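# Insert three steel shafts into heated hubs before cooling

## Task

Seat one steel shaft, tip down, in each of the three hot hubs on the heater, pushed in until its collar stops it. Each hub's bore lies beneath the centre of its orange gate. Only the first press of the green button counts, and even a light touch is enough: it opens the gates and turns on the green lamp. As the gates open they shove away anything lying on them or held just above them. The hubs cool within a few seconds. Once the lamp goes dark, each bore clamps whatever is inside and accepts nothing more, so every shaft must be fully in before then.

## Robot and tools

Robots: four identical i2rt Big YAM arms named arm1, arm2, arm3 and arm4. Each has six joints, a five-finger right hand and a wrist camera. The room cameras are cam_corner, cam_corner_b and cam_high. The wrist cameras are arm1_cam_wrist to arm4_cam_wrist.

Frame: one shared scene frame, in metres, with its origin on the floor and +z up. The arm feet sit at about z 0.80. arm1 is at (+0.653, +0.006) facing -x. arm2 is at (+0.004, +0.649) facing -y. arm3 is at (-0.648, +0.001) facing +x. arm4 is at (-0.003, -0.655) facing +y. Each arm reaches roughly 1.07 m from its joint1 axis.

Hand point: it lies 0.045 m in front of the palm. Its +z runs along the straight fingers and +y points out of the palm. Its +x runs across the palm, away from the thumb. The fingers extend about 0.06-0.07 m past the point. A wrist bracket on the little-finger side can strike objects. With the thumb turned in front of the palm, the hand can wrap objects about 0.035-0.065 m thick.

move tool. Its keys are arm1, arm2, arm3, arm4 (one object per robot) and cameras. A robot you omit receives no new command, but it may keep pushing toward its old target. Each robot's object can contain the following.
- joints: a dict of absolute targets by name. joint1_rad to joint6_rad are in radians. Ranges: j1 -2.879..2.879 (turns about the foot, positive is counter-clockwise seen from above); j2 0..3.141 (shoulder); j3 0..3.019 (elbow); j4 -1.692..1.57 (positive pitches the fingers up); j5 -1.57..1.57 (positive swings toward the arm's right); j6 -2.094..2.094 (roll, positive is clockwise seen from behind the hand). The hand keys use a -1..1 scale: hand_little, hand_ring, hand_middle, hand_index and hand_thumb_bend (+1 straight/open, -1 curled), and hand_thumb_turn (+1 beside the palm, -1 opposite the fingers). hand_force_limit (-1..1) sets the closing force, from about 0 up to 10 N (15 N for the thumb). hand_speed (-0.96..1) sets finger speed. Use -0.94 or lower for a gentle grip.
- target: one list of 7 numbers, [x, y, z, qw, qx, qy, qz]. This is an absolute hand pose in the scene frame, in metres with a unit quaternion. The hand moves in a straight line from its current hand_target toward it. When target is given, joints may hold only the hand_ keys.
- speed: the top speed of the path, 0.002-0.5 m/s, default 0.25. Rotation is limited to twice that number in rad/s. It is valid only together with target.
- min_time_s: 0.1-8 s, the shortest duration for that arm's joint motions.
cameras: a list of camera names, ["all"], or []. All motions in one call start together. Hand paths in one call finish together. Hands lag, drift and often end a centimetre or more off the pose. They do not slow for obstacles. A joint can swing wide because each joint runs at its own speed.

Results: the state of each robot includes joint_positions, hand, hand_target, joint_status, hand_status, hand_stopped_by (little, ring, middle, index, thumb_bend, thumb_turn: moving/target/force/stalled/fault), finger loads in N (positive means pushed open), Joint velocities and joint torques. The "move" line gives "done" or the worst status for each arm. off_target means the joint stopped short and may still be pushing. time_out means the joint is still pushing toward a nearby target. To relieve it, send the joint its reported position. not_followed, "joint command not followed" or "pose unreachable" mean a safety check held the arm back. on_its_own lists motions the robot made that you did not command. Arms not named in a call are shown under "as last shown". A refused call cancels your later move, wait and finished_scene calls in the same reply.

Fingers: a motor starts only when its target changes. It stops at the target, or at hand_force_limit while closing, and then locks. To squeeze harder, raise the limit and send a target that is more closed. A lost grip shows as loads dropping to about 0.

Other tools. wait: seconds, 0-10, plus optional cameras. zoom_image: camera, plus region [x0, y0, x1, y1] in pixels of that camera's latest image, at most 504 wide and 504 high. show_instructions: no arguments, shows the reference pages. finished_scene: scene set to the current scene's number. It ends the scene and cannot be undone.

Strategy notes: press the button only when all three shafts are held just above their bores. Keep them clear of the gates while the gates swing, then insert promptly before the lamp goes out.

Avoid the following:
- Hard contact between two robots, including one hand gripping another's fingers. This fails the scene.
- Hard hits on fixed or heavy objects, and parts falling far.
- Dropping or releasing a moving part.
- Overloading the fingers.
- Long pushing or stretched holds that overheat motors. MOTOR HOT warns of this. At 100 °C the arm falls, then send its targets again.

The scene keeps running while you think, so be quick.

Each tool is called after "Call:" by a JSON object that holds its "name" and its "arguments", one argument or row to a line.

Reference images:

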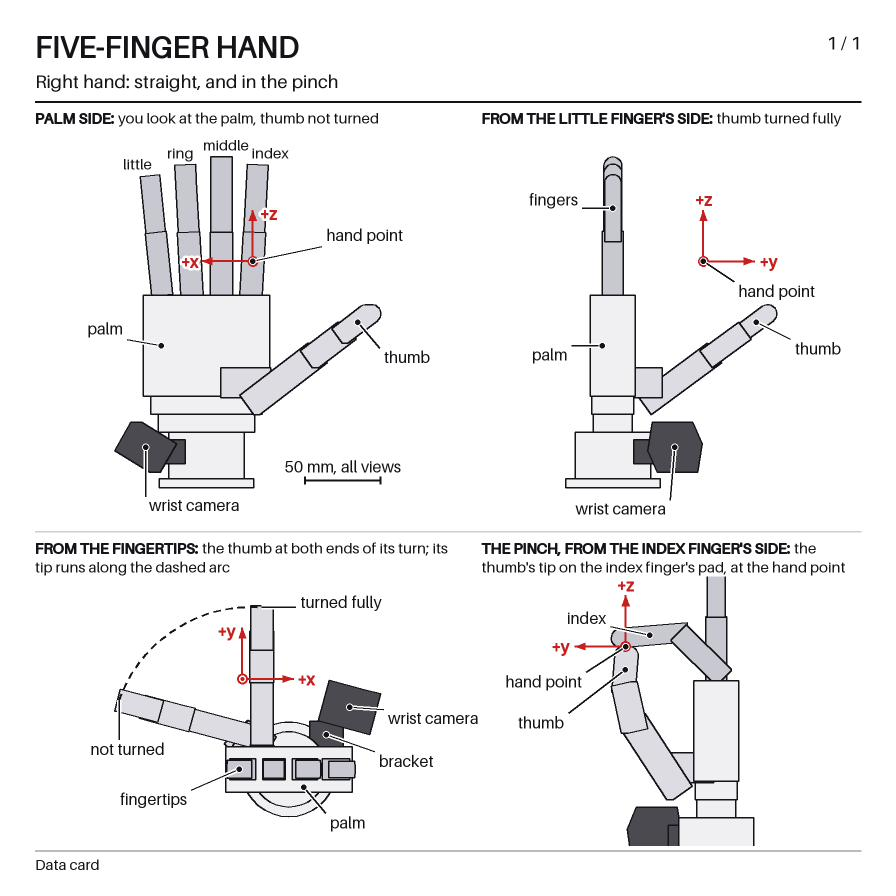

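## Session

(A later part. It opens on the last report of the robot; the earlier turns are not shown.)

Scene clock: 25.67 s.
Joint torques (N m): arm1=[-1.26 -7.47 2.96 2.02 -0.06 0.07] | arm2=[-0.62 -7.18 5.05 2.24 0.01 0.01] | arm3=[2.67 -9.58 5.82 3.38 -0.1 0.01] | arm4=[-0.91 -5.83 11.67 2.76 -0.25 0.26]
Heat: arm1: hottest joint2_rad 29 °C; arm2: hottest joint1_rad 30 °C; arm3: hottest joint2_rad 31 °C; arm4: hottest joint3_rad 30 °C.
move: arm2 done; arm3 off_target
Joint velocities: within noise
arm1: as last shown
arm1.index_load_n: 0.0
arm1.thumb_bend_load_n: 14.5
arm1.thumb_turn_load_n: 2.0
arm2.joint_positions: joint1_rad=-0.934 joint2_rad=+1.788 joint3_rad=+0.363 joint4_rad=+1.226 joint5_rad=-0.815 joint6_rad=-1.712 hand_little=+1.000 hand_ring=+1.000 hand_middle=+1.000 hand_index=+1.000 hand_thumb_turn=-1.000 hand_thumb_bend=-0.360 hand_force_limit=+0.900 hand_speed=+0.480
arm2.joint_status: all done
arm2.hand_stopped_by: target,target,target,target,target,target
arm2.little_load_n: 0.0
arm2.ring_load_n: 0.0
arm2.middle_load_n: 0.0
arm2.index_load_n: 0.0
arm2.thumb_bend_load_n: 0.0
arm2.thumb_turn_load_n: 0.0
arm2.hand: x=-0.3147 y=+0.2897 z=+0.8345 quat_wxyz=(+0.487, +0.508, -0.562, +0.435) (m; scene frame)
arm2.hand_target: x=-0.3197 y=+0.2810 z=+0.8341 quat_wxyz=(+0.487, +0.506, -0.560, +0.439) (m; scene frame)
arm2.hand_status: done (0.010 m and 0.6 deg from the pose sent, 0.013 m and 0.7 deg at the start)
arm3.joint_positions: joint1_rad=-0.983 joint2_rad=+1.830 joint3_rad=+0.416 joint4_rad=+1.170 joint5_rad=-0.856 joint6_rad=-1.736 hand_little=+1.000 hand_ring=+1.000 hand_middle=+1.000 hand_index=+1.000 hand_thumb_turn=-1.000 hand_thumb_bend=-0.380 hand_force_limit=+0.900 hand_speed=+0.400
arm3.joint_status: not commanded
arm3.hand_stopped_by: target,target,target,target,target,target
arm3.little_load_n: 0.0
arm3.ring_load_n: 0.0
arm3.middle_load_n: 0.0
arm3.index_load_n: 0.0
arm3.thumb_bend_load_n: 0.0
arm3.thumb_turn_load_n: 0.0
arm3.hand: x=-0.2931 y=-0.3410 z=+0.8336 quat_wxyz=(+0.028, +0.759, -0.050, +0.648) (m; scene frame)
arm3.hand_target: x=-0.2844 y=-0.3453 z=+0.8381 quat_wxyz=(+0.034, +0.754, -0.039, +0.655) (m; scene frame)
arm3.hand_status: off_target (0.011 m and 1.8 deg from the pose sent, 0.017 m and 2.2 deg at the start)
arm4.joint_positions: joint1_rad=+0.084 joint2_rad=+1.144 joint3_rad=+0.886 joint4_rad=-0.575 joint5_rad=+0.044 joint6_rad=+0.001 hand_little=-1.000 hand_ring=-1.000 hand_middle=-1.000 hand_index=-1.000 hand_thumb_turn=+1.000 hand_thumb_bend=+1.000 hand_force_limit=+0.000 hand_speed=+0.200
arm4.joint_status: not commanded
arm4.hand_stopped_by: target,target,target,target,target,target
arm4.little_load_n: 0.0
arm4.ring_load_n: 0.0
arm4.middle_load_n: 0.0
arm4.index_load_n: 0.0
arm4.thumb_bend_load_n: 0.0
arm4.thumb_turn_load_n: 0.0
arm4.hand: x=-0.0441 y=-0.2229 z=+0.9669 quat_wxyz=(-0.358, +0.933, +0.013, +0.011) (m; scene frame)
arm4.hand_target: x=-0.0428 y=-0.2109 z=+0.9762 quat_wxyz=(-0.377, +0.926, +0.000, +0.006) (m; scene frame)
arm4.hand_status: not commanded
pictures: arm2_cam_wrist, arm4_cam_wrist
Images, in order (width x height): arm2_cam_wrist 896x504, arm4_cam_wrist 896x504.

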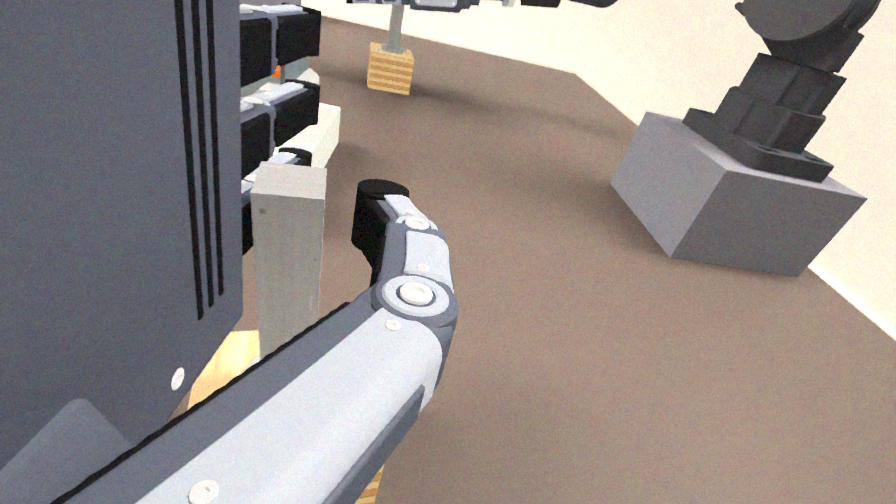

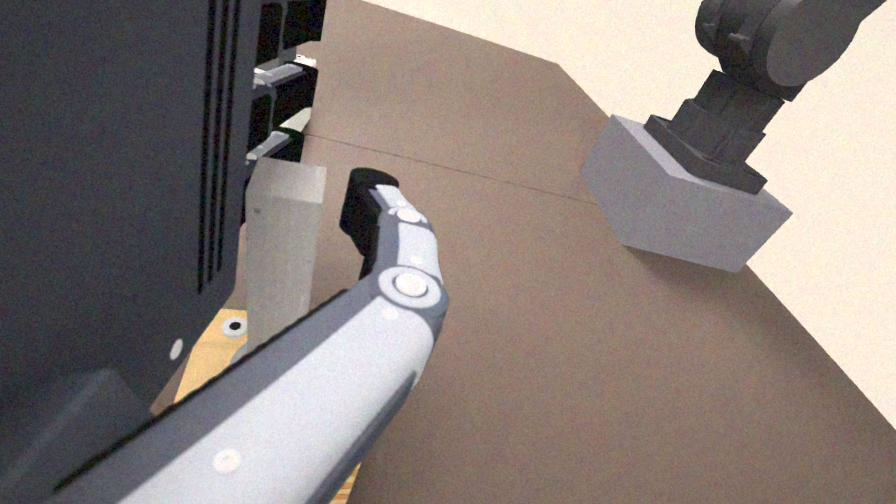

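Call:
{"name": "move", "arguments": {
  "arm2": {"target": [-0.321, 0.276, 0.834, 0.48754, 0.505, -0.56086, 0.43899], "speed": 0.05, "joints": {"hand_thumb_bend": -0.93, "hand_speed": -0.85}},
  "arm3": {"joints": {"hand_thumb_bend": -0.95, "hand_force_limit": 0.9, "hand_speed": -0.85}},
  "cameras": ["arm2_cam_wrist", "arm4_cam_wrist", "cam_corner_b", "cam_corner"]
}}

Scene clock: 28.43 s.
Joint torques (N m): arm1=[-1.26 -7.65 3 2.02 -0.06 0.07] | arm2=[-1.03 -7.77 5 1.94 0.04 -0.01] | arm3=[2.84 -9.47 5.48 3.3 -0.19 0] | arm4=[-0.85 -5.77 11.69 2.76 -0.25 0.26]
Heat: arm1: hottest joint2_rad 29 °C; arm2: hottest joint1_rad 30 °C; arm3: hottest joint2_rad 31 °C; arm4: hottest joint3_rad 30 °C.
move: arm2 off_target; arm3 off_target
Joint velocities: within noise
arm1, arm4: as last shown
arm1.middle_load_n: 0.0
arm2.joint_positions: joint1_rad=-0.924 joint2_rad=+1.791 joint3_rad=+0.374 joint4_rad=+1.226 joint5_rad=-0.805 joint6_rad=-1.708 hand_little=+1.000 hand_ring=+1.000 hand_middle=+1.000 hand_index=+1.000 hand_thumb_turn=-1.000 hand_thumb_bend=-0.600 hand_force_limit=+0.900 hand_speed=-0.850
arm2.joint_status: hand_thumb_bend off_target (ended at -0.600, target -0.930); the others done
arm2.hand_stopped_by: target,target,target,target,force,target
arm2.little_load_n: 0.0
arm2.ring_load_n: 0.0
arm2.middle_load_n: 0.0
arm2.index_load_n: 0.5
arm2.thumb_bend_load_n: 15.0
arm2.thumb_turn_load_n: 1.0
arm2.hand: x=-0.3160 y=+0.2843 z=+0.8358 quat_wxyz=(+0.489, +0.508, -0.560, +0.436) (m; scene frame)
arm2.hand_target: x=-0.3204 y=+0.2763 z=+0.8340 quat_wxyz=(+0.487, +0.506, -0.560, +0.439) (m; scene frame)
arm2.hand_status: done (0.010 m and 0.5 deg from the pose sent, 0.015 m and 0.6 deg at the start)
arm3.joint_positions: joint1_rad=-0.983 joint2_rad=+1.830 joint3_rad=+0.419 joint4_rad=+1.170 joint5_rad=-0.852 joint6_rad=-1.743 hand_little=+1.000 hand_ring=+1.000 hand_middle=+1.000 hand_index=+1.000 hand_thumb_turn=-1.000 hand_thumb_bend=-0.598 hand_force_limit=+0.900 hand_speed=-0.850
arm3.joint_status: hand_thumb_bend off_target (ended at -0.598, target -0.950); the others done
arm3.hand_stopped_by: target,target,target,target,force,target
arm3.little_load_n: 0.0
arm3.ring_load_n: 0.0
arm3.middle_load_n: 0.0
arm3.index_load_n: 0.0
arm3.thumb_bend_load_n: 13.5
arm3.thumb_turn_load_n: 1.0
arm3.hand: x=-0.2927 y=-0.3433 z=+0.8349 quat_wxyz=(+0.033, +0.759, -0.048, +0.648) (m; scene frame)
arm3.hand_target: x=-0.2843 y=-0.3460 z=+0.8389 quat_wxyz=(+0.038, +0.754, -0.037, +0.655) (m; scene frame)
arm3.hand_status: not commanded
arm4.thumb_turn_load_n: -0.5
pictures: arm2_cam_wrist, arm4_cam_wrist, cam_corner, cam_corner_b
Images, in order (width x height): arm2_cam_wrist 896x504, arm4_cam_wrist 896x504, cam_corner 896x504, cam_corner_b 896x504.

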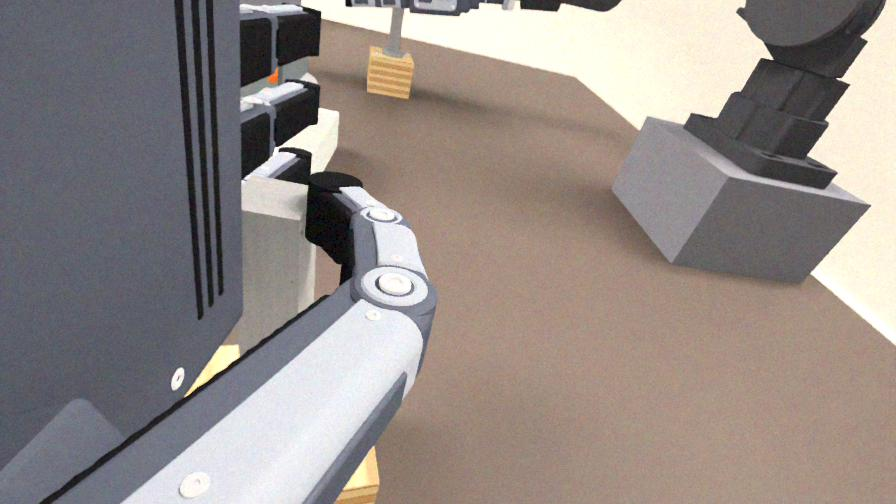

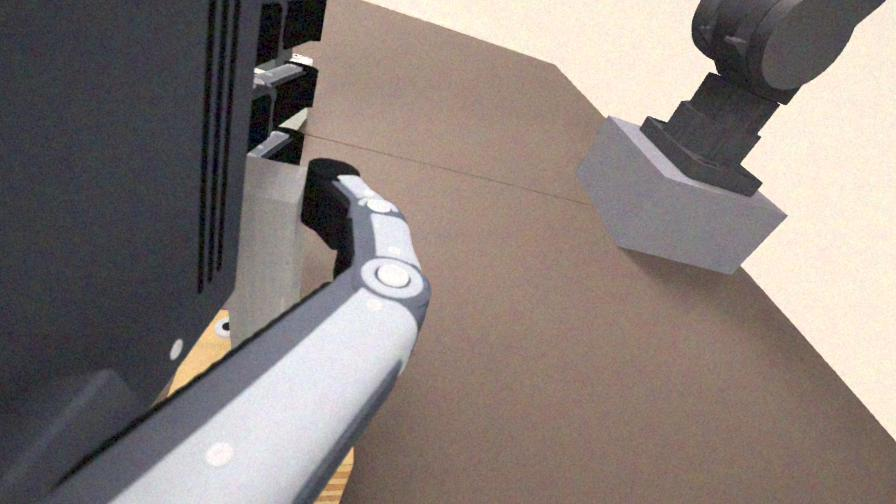

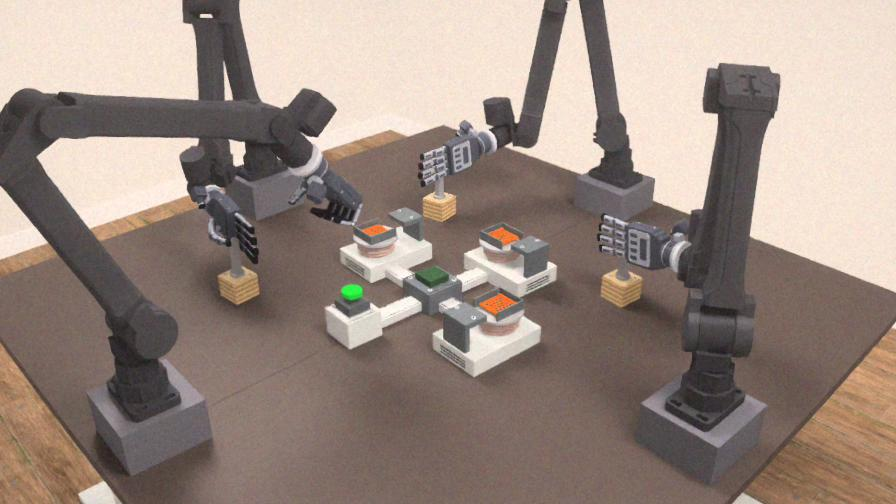

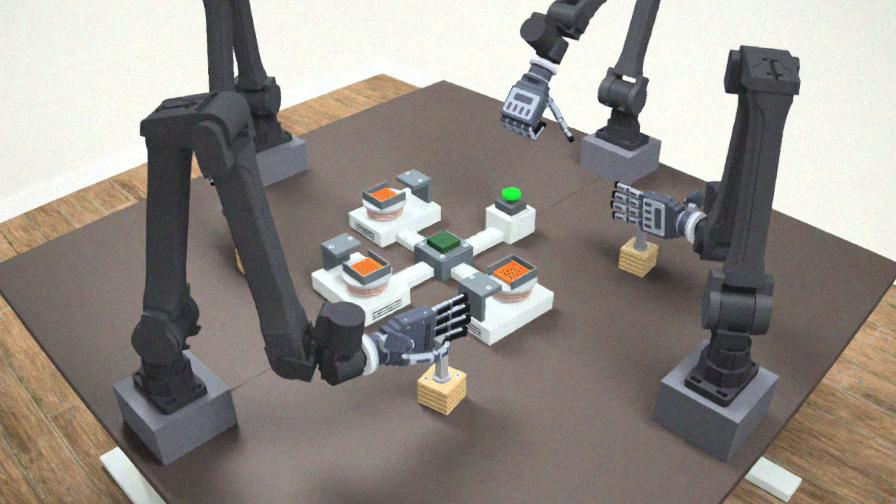

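Call:
{"name": "move", "arguments": {
  "arm1": {"target": [0.2944, 0.3363, 0.97, 0.65516, -0.0395, -0.75368, -0.03434], "speed": 0.12},
  "arm2": {"target": [-0.3204, 0.2763, 0.97, 0.48754, 0.505, -0.56086, 0.43899], "speed": 0.12},
  "arm3": {"target": [-0.2843, -0.346, 0.97, 0.03434, 0.75368, -0.0395, 0.65516], "speed": 0.12},
  "cameras": ["cam_corner", "cam_corner_b", "cam_high"]
}}

Scene clock: 31.77 s.
Joint torques (N m): arm1=[-1.26 -7.18 10.18 0.84 -0.19 0] | arm2=[-0.62 -7.94 12.01 1.48 -0.23 -0.19] | arm3=[2.67 -9.7 12.86 1.88 -0.33 0] | arm4=[-0.91 -5.83 11.66 2.77 -0.25 0.26]
Heat: arm1: hottest joint2_rad 29 °C; arm2: hottest joint1_rad 30 °C; arm3: hottest joint2_rad 31 °C; arm4: hottest joint3_rad 30 °C.
move: arm1 off_target; arm2 off_target; arm3 off_target
Joint velocities: within noise
arm1.joint_positions: joint1_rad=-0.918 joint2_rad=+1.258 joint3_rad=+0.396 joint4_rad=+0.579 joint5_rad=-0.840 joint6_rad=-1.729 hand_little=+1.000 hand_ring=+1.000 hand_middle=+1.000 hand_index=+1.000 hand_thumb_turn=-1.000 hand_thumb_bend=-0.609 hand_force_limit=+0.900 hand_speed=-0.850
arm1.joint_status: not commanded
arm1.hand_stopped_by: target,target,target,target,force,target
arm1.little_load_n: 0.0
arm1.ring_load_n: -0.5
arm1.middle_load_n: 0.0
arm1.index_load_n: 0.0
arm1.thumb_bend_load_n: 14.0
arm1.thumb_turn_load_n: 2.5
arm1.hand: x=+0.3084 y=+0.3198 z=+0.9312 quat_wxyz=(-0.637, +0.059, +0.768, +0.014) (m; scene frame)
arm1.hand_target: x=+0.2956 y=+0.3352 z=+0.9690 quat_wxyz=(-0.655, +0.040, +0.754, +0.034) (m; scene frame)
arm1.hand_status: off_target (0.044 m and 4.2 deg from the pose sent, 0.137 m and 0.9 deg at the start)
arm2.joint_positions: joint1_rad=-0.924 joint2_rad=+1.277 joint3_rad=+0.400 joint4_rad=+0.614 joint5_rad=-0.799 joint6_rad=-1.695 hand_little=+1.000 hand_ring=+1.000 hand_middle=+1.000 hand_index=+1.000 hand_thumb_turn=-1.000 hand_thumb_bend=-0.600 hand_force_limit=+0.900 hand_speed=-0.850
arm2.joint_status: not commanded
arm2.hand_stopped_by: target,target,target,target,force,target
arm2.little_load_n: 0.0
arm2.ring_load_n: 0.0
arm2.middle_load_n: 0.0
arm2.index_load_n: 0.0
arm2.thumb_bend_load_n: 14.0
arm2.thumb_turn_load_n: 0.5
arm2.hand: x=-0.3050 y=+0.2920 z=+0.9286 quat_wxyz=(+0.460, +0.501, -0.588, +0.438) (m; scene frame)
arm2.hand_target: x=-0.3200 y=+0.2779 z=+0.9690 quat_wxyz=(+0.488, +0.504, -0.562, +0.438) (m; scene frame)
arm2.hand_status: off_target (0.047 m and 4.5 deg from the pose sent, 0.134 m and 0.5 deg at the start)
arm3.joint_positions: joint1_rad=-0.983 joint2_rad=+1.346 joint3_rad=+0.432 joint4_rad=+0.636 joint5_rad=-0.852 joint6_rad=-1.725 hand_little=+1.000 hand_ring=+1.000 hand_middle=+1.000 hand_index=+1.000 hand_thumb_turn=-1.000 hand_thumb_bend=-0.598 hand_force_limit=+0.900 hand_speed=-0.850
arm3.joint_status: not commanded
arm3.hand_stopped_by: target,target,target,target,force,target
arm3.little_load_n: 0.0
arm3.ring_load_n: 0.0
arm3.middle_load_n: 0.5
arm3.index_load_n: 0.0
arm3.thumb_bend_load_n: 12.0
arm3.thumb_turn_load_n: 1.0
arm3.hand: x=-0.2991 y=-0.3335 z=+0.9354 quat_wxyz=(+0.016, +0.766, -0.065, +0.640) (m; scene frame)
arm3.hand_target: x=-0.2850 y=-0.3450 z=+0.9686 quat_wxyz=(+0.031, +0.753, -0.042, +0.655) (m; scene frame)
arm3.hand_status: off_target (0.040 m and 4.2 deg from the pose sent, 0.135 m and 1.4 deg at the start)
arm4: as last shown
arm4.thumb_turn_load_n: 0.0
pictures: cam_corner, cam_corner_b, cam_high
Images, in order (width x height): cam_corner 896x504, cam_corner_b 896x504, cam_high 896x504.

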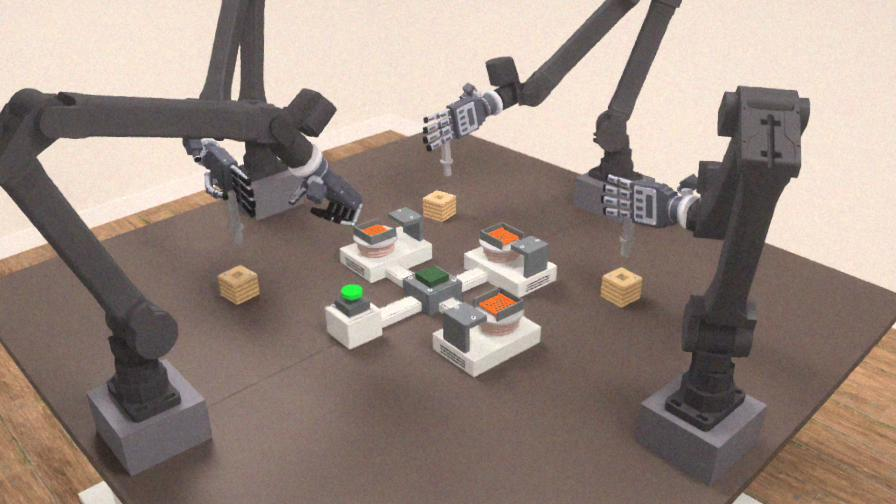

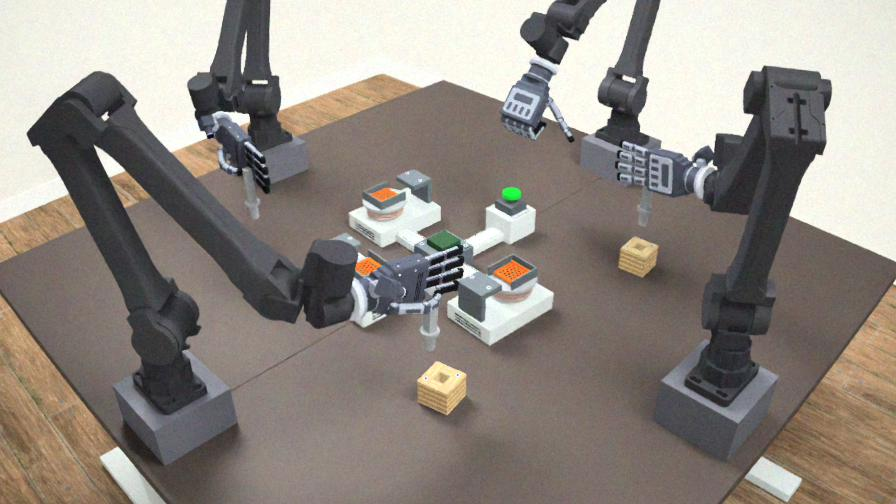

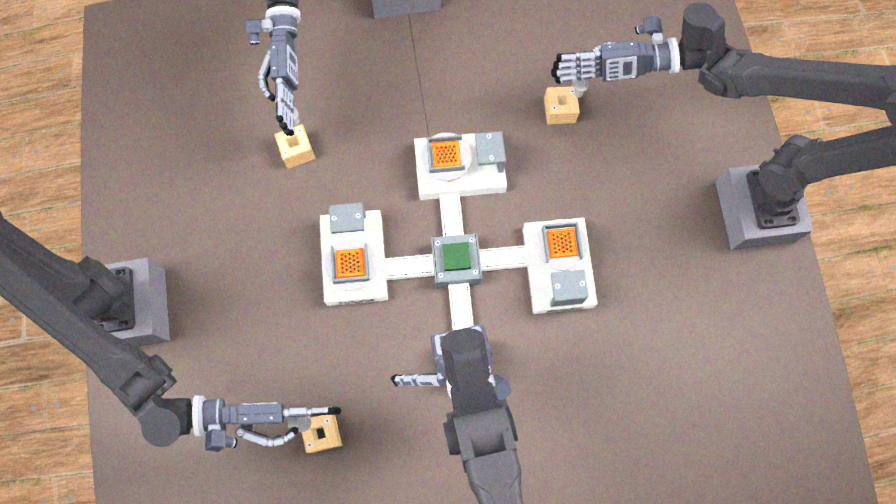

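Call:
{"name": "move", "arguments": {
  "arm1": {"target": [0.181, 0.027, 1.01, 0.64925, 0.20484, -0.71436, 0.16187], "speed": 0.18},
  "arm2": {"target": [-0.0065, 0.169, 1.01, 0.34127, 0.65505, -0.3631, 0.56798], "speed": 0.18},
  "arm3": {"target": [-0.163, -0.036, 1.01, 0.15621, -0.71255, -0.21106, -0.65064], "speed": 0.18},
  "arm4": {"target": [-0.045, -0.205, 0.875, 0.3827, -0.9239, 0.0, 0.0], "speed": 0.18},
  "cameras": ["cam_corner", "cam_corner_b", "cam_high"]
}}

Scene clock: 34.80 s.
Joint torques (N m): arm1=[-1.14 -4.01 11.7 0.76 -0.03 0.06] | arm2=[-0.67 -5.36 13.93 1.52 -0.1 -0.32] | arm3=[2.37 -7.12 14.69 1.51 -0.07 -0.14] | arm4=[-1.03 -5.95 9.96 2.73 -0.3 0.26]
Heat: arm1: hottest joint2_rad 29 °C; arm2: hottest joint1_rad 30 °C; arm3: hottest joint2_rad 31 °C; arm4: hottest joint3_rad 30 °C.
move: arm1 off_target; arm2 off_target; arm3 off_target; arm4 off_target
Joint velocities: within noise
arm1.joint_positions: joint1_rad=-0.183 joint2_rad=+1.070 joint3_rad=+0.377 joint4_rad=+0.472 joint5_rad=-0.751 joint6_rad=-1.729 hand_little=+1.000 hand_ring=+1.000 hand_middle=+1.000 hand_index=+1.000 hand_thumb_turn=-1.000 hand_thumb_bend=-0.609 hand_force_limit=+0.900 hand_speed=-0.850
arm1.joint_status: not commanded
arm1.hand_stopped_by: target,target,target,target,force,target
arm1.little_load_n: 0.0
arm1.ring_load_n: 0.0
arm1.middle_load_n: 0.5
arm1.index_load_n: 0.0
arm1.thumb_bend_load_n: 11.5
arm1.thumb_turn_load_n: 2.0
arm1.hand: x=+0.2019 y=+0.0215 z=+0.9733 quat_wxyz=(-0.624, -0.205, +0.734, -0.171) (m; scene frame)
arm1.hand_target: x=+0.1819 y=+0.0242 z=+1.0108 quat_wxyz=(-0.645, -0.212, +0.716, -0.162) (m; scene frame)
arm1.hand_status: off_target (0.043 m and 3.8 deg from the pose sent, 0.329 m and 37.0 deg at the start)
arm2.joint_positions: joint1_rad=-0.204 joint2_rad=+1.062 joint3_rad=+0.386 joint4_rad=+0.451 joint5_rad=-0.712 joint6_rad=-1.695 hand_little=+1.000 hand_ring=+1.000 hand_middle=+1.000 hand_index=+1.000 hand_thumb_turn=-1.000 hand_thumb_bend=-0.600 hand_force_limit=+0.900 hand_speed=-0.850
arm2.joint_status: not commanded
arm2.hand_stopped_by: target,target,target,target,force,target
arm2.little_load_n: 0.0
arm2.ring_load_n: 0.0
arm2.middle_load_n: 0.0
arm2.index_load_n: 0.0
arm2.thumb_bend_load_n: 14.0
arm2.thumb_turn_load_n: 1.0
arm2.hand: x=-0.0066 y=+0.1943 z=+0.9686 quat_wxyz=(+0.313, +0.662, -0.392, +0.557) (m; scene frame)
arm2.hand_target: x=-0.0075 y=+0.1734 z=+1.0098 quat_wxyz=(+0.341, +0.659, -0.364, +0.563) (m; scene frame)
arm2.hand_status: off_target (0.049 m and 4.9 deg from the pose sent, 0.333 m and 37.4 deg at the start)
arm3.joint_positions: joint1_rad=-0.270 joint2_rad=+1.162 joint3_rad=+0.403 joint4_rad=+0.542 joint5_rad=-0.786 joint6_rad=-1.728 hand_little=+1.000 hand_ring=+1.000 hand_middle=+1.000 hand_index=+1.000 hand_thumb_turn=-1.000 hand_thumb_bend=-0.598 hand_force_limit=+0.900 hand_speed=-0.850
arm3.joint_status: not commanded
arm3.hand_stopped_by: target,target,target,target,force,target
arm3.little_load_n: 0.0
arm3.ring_load_n: 0.0
arm3.middle_load_n: 0.0
arm3.index_load_n: 0.0
arm3.thumb_bend_load_n: 12.0
arm3.thumb_turn_load_n: 1.0
arm3.hand: x=-0.1827 y=-0.0314 z=+0.9792 quat_wxyz=(-0.171, +0.732, +0.199, +0.629) (m; scene frame)
arm3.hand_target: x=-0.1635 y=-0.0335 z=+1.0101 quat_wxyz=(-0.157, +0.715, +0.217, +0.646) (m; scene frame)
arm3.hand_status: off_target (0.037 m and 4.0 deg from the pose sent, 0.336 m and 37.9 deg at the start)
arm4.joint_positions: joint1_rad=+0.084 joint2_rad=+1.272 joint3_rad=+0.705 joint4_rad=-0.241 joint5_rad=+0.034 joint6_rad=+0.004 hand_little=-1.000 hand_ring=-1.000 hand_middle=-1.000 hand_index=-1.000 hand_thumb_turn=+1.000 hand_thumb_bend=+1.000 hand_force_limit=+0.000 hand_speed=+0.200
arm4.joint_status: not commanded
arm4.hand_stopped_by: target,target,target,target,target,target
arm4.little_load_n: 0.0
arm4.ring_load_n: 0.0
arm4.middle_load_n: 0.0
arm4.index_load_n: 0.0
arm4.thumb_bend_load_n: 0.0
arm4.thumb_turn_load_n: 0.0
arm4.hand: x=-0.0470 y=-0.2163 z=+0.8723 quat_wxyz=(-0.370, +0.929, +0.013, +0.005) (m; scene frame)
arm4.hand_target: x=-0.0453 y=-0.2063 z=+0.8761 quat_wxyz=(-0.383, +0.924, +0.000, +0.000) (m; scene frame)
arm4.hand_status: off_target (0.012 m and 2.2 deg from the pose sent, 0.094 m and 3.5 deg at the start)
pictures: cam_corner, cam_corner_b, cam_high
Images, in order (width x height): cam_corner 896x504, cam_corner_b 896x504, cam_high 896x504.

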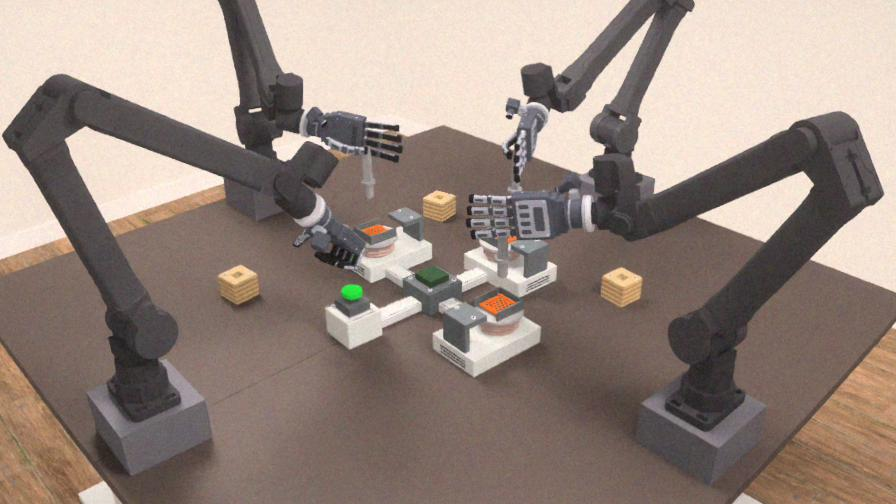

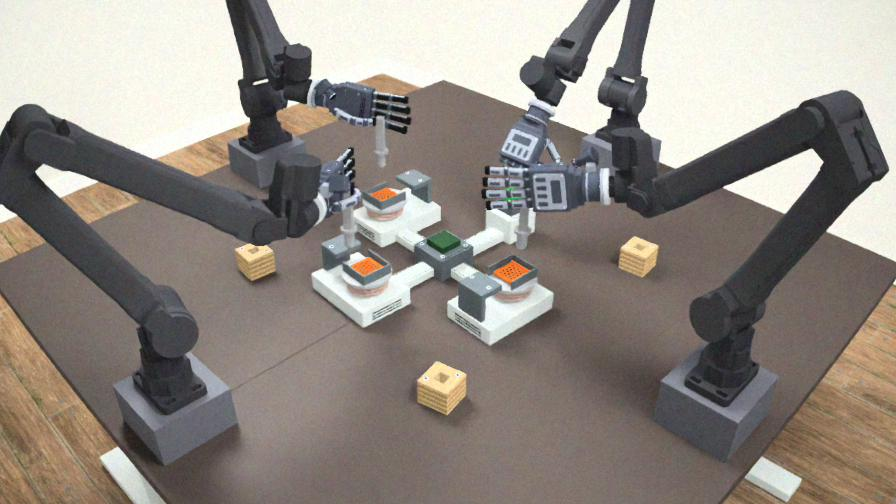

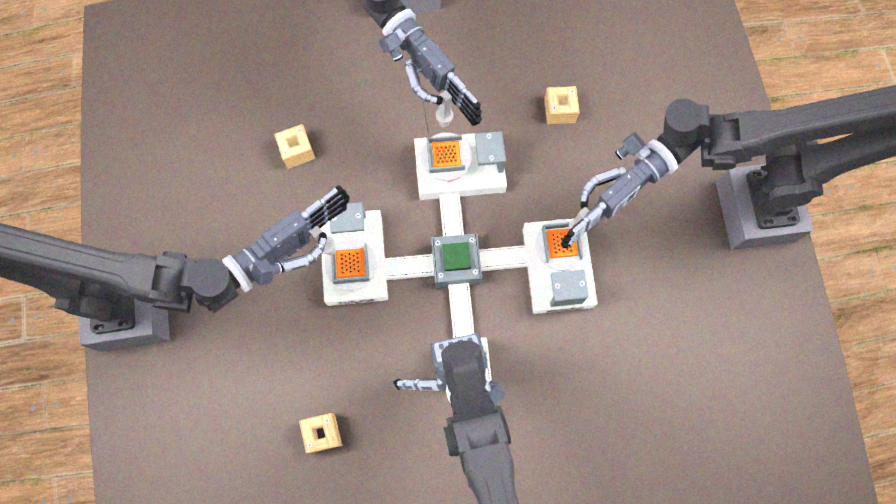

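Call:
{"name": "move", "arguments": {
  "arm1": {"target": [0.182, 0.026, 0.942, 0.64925, 0.20484, -0.71436, 0.16187], "speed": 0.1},
  "arm2": {"target": [-0.007, 0.167, 0.945, 0.34127, 0.65505, -0.3631, 0.56798], "speed": 0.1},
  "arm3": {"target": [-0.164, -0.037, 0.944, 0.15621, -0.71255, -0.21106, -0.65064], "speed": 0.1},
  "arm4": {"target": [-0.0425, -0.199, 0.86, 0.3827, -0.9239, 0.0, 0.0], "speed": 0.08},
  "cameras": ["cam_corner", "cam_corner_b", "cam_high"]
}}

Call:
{"name": "zoom_image", "arguments": {
  "camera": "cam_corner",
  "region": [470, 260, 530, 320]
}}

Call:
{"name": "zoom_image", "arguments": {
  "camera": "cam_corner_b",
  "region": [355, 160, 415, 220]
}}

Call:
{"name": "zoom_image", "arguments": {
  "camera": "cam_corner_b",
  "region": [335, 230, 395, 290]
}}

Call:
{"name": "zoom_image", "arguments": {
  "camera": "cam_high",
  "region": [416, 114, 476, 174]
}}

Call:
{"name": "zoom_image", "arguments": {
  "camera": "cam_corner_b",
  "region": [485, 230, 545, 290]
}}

Call:
{"name": "zoom_image", "arguments": {
  "camera": "cam_corner",
  "region": [345, 200, 405, 260]
}}

Call:
{"name": "zoom_image", "arguments": {
  "camera": "cam_high",
  "region": [320, 224, 380, 284]
}}

Scene clock: 36.90 s.
Joint torques (N m): arm1=[-1.2 -5.13 6.64 2.55 -0.01 0.14] | arm2=[-0.21 -5.48 7.01 3.54 -0.08 -0.18] | arm3=[1.85 -7.3 7.99 4.4 -0.16 -0.03] | arm4=[-1.03 -6.3 9.59 2.74 -0.3 0.2]
Heat: arm1: hottest joint3_rad 30 °C; arm2: hottest joint1_rad 30 °C; arm3: hottest joint2_rad 31 °C; arm4: hottest joint3_rad 31 °C.
move: arm1 off_target; arm2 off_target; arm3 off_target; arm4 off_target
Joint velocities: within noise
arm1.joint_positions: joint1_rad=-0.183 joint2_rad=+1.307 joint3_rad=+0.331 joint4_rad=+0.766 joint5_rad=-0.743 joint6_rad=-1.720 hand_little=+1.000 hand_ring=+1.000 hand_middle=+1.000 hand_index=+1.000 hand_thumb_turn=-1.000 hand_thumb_bend=-0.609 hand_force_limit=+0.900 hand_speed=-0.850
arm1.joint_status: not commanded
arm1.hand_stopped_by: target,target,target,target,force,target
arm1.little_load_n: 0.0
arm1.ring_load_n: 0.0
arm1.middle_load_n: 0.0
arm1.index_load_n: 0.0
arm1.thumb_bend_load_n: 12.0
arm1.thumb_turn_load_n: 2.0
arm1.hand: x=+0.1920 y=+0.0250 z=+0.9219 quat_wxyz=(-0.628, -0.201, +0.733, -0.169) (m; scene frame)
arm1.hand_target: x=+0.1829 y=+0.0257 z=+0.9416 quat_wxyz=(-0.648, -0.205, +0.715, -0.163) (m; scene frame)
arm1.hand_status: off_target (0.023 m and 3.3 deg from the pose sent, 0.037 m and 3.8 deg at the start)
arm2.joint_positions: joint1_rad=-0.204 joint2_rad=+1.285 joint3_rad=+0.372 joint4_rad=+0.721 joint5_rad=-0.707 joint6_rad=-1.695 hand_little=+1.000 hand_ring=+1.000 hand_middle=+1.000 hand_index=+1.000 hand_thumb_turn=-1.000 hand_thumb_bend=-0.600 hand_force_limit=+0.900 hand_speed=-0.850
arm2.joint_status: not commanded
arm2.hand_stopped_by: target,target,target,target,force,target
arm2.little_load_n: 0.0
arm2.ring_load_n: 0.0
arm2.middle_load_n: 0.0
arm2.index_load_n: 0.0
arm2.thumb_bend_load_n: 14.0
arm2.thumb_turn_load_n: 1.0
arm2.hand: x=-0.0122 y=+0.1733 z=+0.9324 quat_wxyz=(+0.326, +0.658, -0.383, +0.560) (m; scene frame)
arm2.hand_target: x=-0.0086 y=+0.1674 z=+0.9460 quat_wxyz=(+0.342, +0.655, -0.364, +0.567) (m; scene frame)
arm2.hand_status: off_target (0.015 m and 3.0 deg from the pose sent, 0.036 m and 4.9 deg at the start)
arm3.joint_positions: joint1_rad=-0.270 joint2_rad=+1.395 joint3_rad=+0.373 joint4_rad=+0.815 joint5_rad=-0.786 joint6_rad=-1.728 hand_little=+1.000 hand_ring=+1.000 hand_middle=+1.000 hand_index=+1.000 hand_thumb_turn=-1.000 hand_thumb_bend=-0.598 hand_force_limit=+0.900 hand_speed=-0.850
arm3.joint_status: not commanded
arm3.hand_stopped_by: target,target,target,target,force,target
arm3.little_load_n: 0.0
arm3.ring_load_n: 0.0
arm3.middle_load_n: 0.5
arm3.index_load_n: 0.0
arm3.thumb_bend_load_n: 12.0
arm3.thumb_turn_load_n: 1.0
arm3.hand: x=-0.1717 y=-0.0344 z=+0.9285 quat_wxyz=(-0.169, +0.729, +0.201, +0.632) (m; scene frame)
arm3.hand_target: x=-0.1650 y=-0.0365 z=+0.9440 quat_wxyz=(-0.157, +0.713, +0.211, +0.650) (m; scene frame)
arm3.hand_status: off_target (0.017 m and 3.4 deg from the pose sent, 0.040 m and 4.0 deg at the start)
arm4.joint_positions: joint1_rad=+0.079 joint2_rad=+1.321 joint3_rad=+0.700 joint4_rad=-0.185 joint5_rad=+0.029 joint6_rad=+0.004 hand_little=-1.000 hand_ring=-1.000 hand_middle=-1.000 hand_index=-1.000 hand_thumb_turn=+1.000 hand_thumb_bend=+1.000 hand_force_limit=+0.000 hand_speed=+0.200
arm4.joint_status: not commanded
arm4.hand_stopped_by: target,target,target,target,target,target
arm4.little_load_n: 0.0
arm4.ring_load_n: 0.0
arm4.middle_load_n: 0.0
arm4.index_load_n: 0.0
arm4.thumb_bend_load_n: 0.0
arm4.thumb_turn_load_n: 0.0
arm4.hand: x=-0.0462 y=-0.2086 z=+0.8574 quat_wxyz=(-0.371, +0.928, +0.012, +0.003) (m; scene frame)
arm4.hand_target: x=-0.0436 y=-0.1992 z=+0.8604 quat_wxyz=(-0.383, +0.924, +0.001, +0.000) (m; scene frame)
arm4.hand_status: off_target (0.011 m and 2.0 deg from the pose sent, 0.022 m and 2.2 deg at the start)
pictures: cam_corner, cam_corner_b, cam_high
Images, in order (width x height): cam_corner 896x504, cam_corner_b 896x504, cam_high 896x504.

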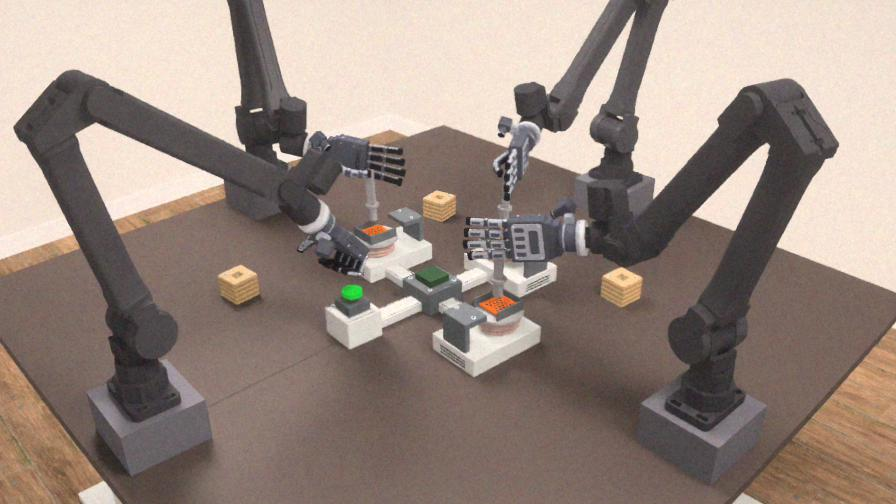

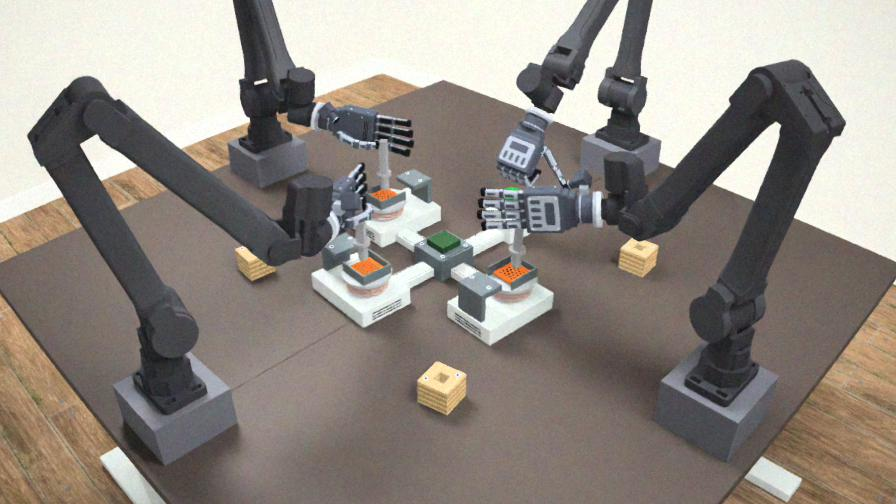

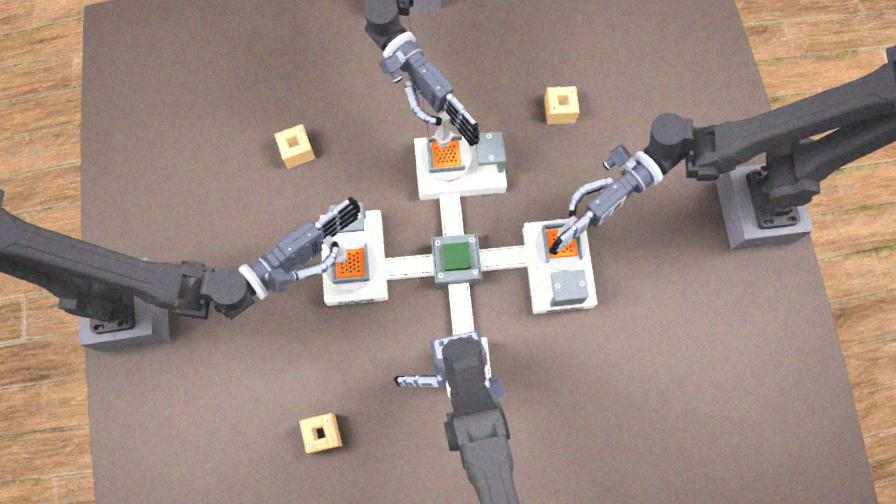

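Scaled by 8.400 from the camera's 896x504 image, which has a finer 1280x720 frame.

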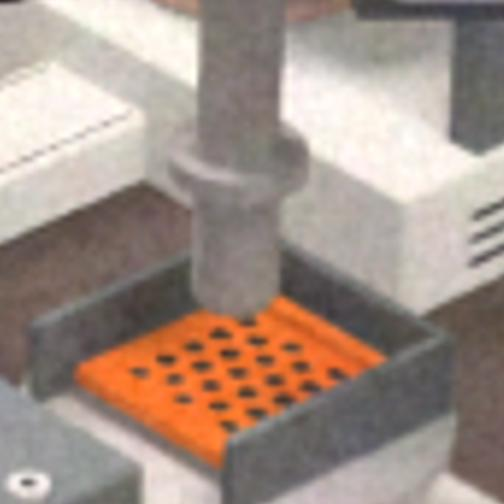

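Scaled by 8.400 from the camera's 896x504 image, which has a finer 1280x720 frame.

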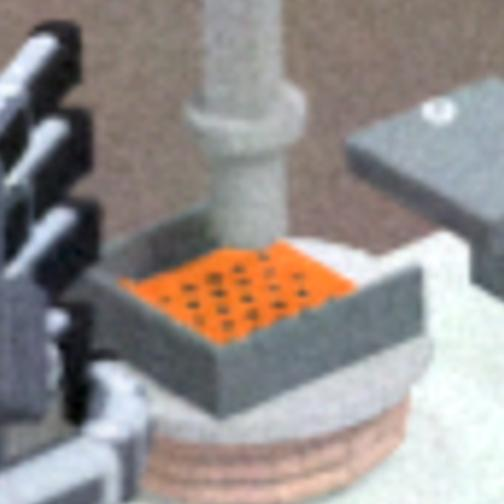

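Scaled by 8.400 from the camera's 896x504 image, which has a finer 1280x720 frame.

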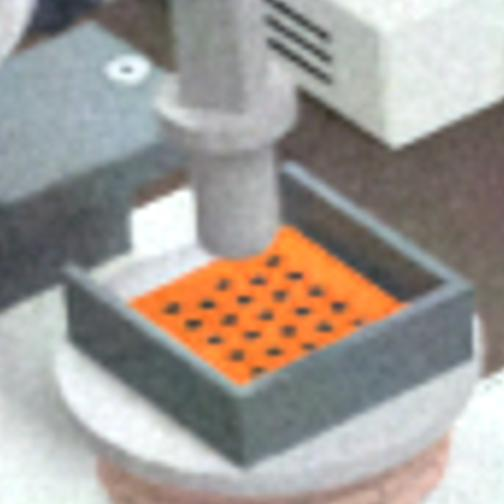

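Scaled by 8.400 from the camera's 896x504 image, which has a finer 1280x720 frame.

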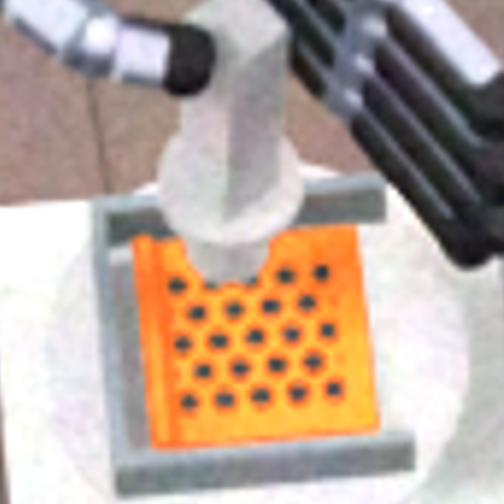

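Scaled by 8.400 from the camera's 896x504 image, which has a finer 1280x720 frame.

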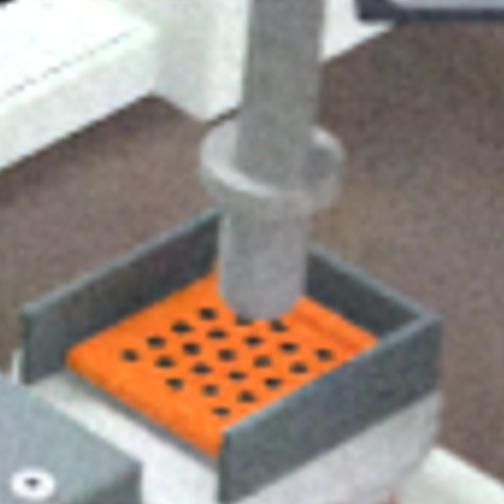

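Scaled by 8.400 from the camera's 896x504 image, which has a finer 1280x720 frame.

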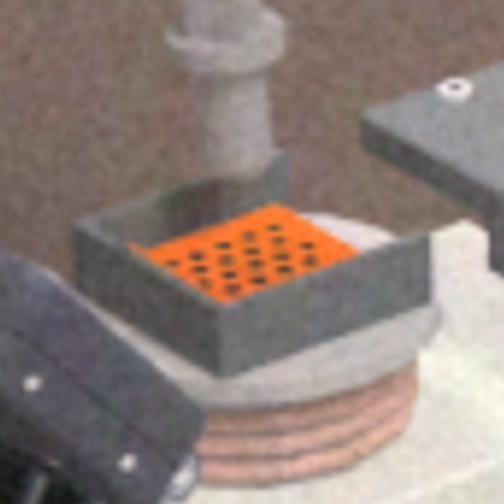

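Scaled by 8.400 from the camera's 896x504 image, which has a finer 1280x720 frame.

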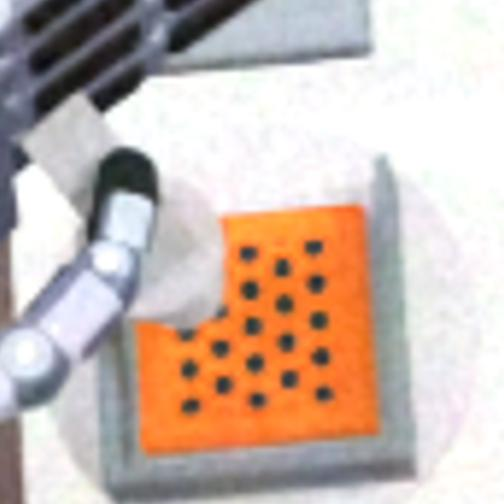

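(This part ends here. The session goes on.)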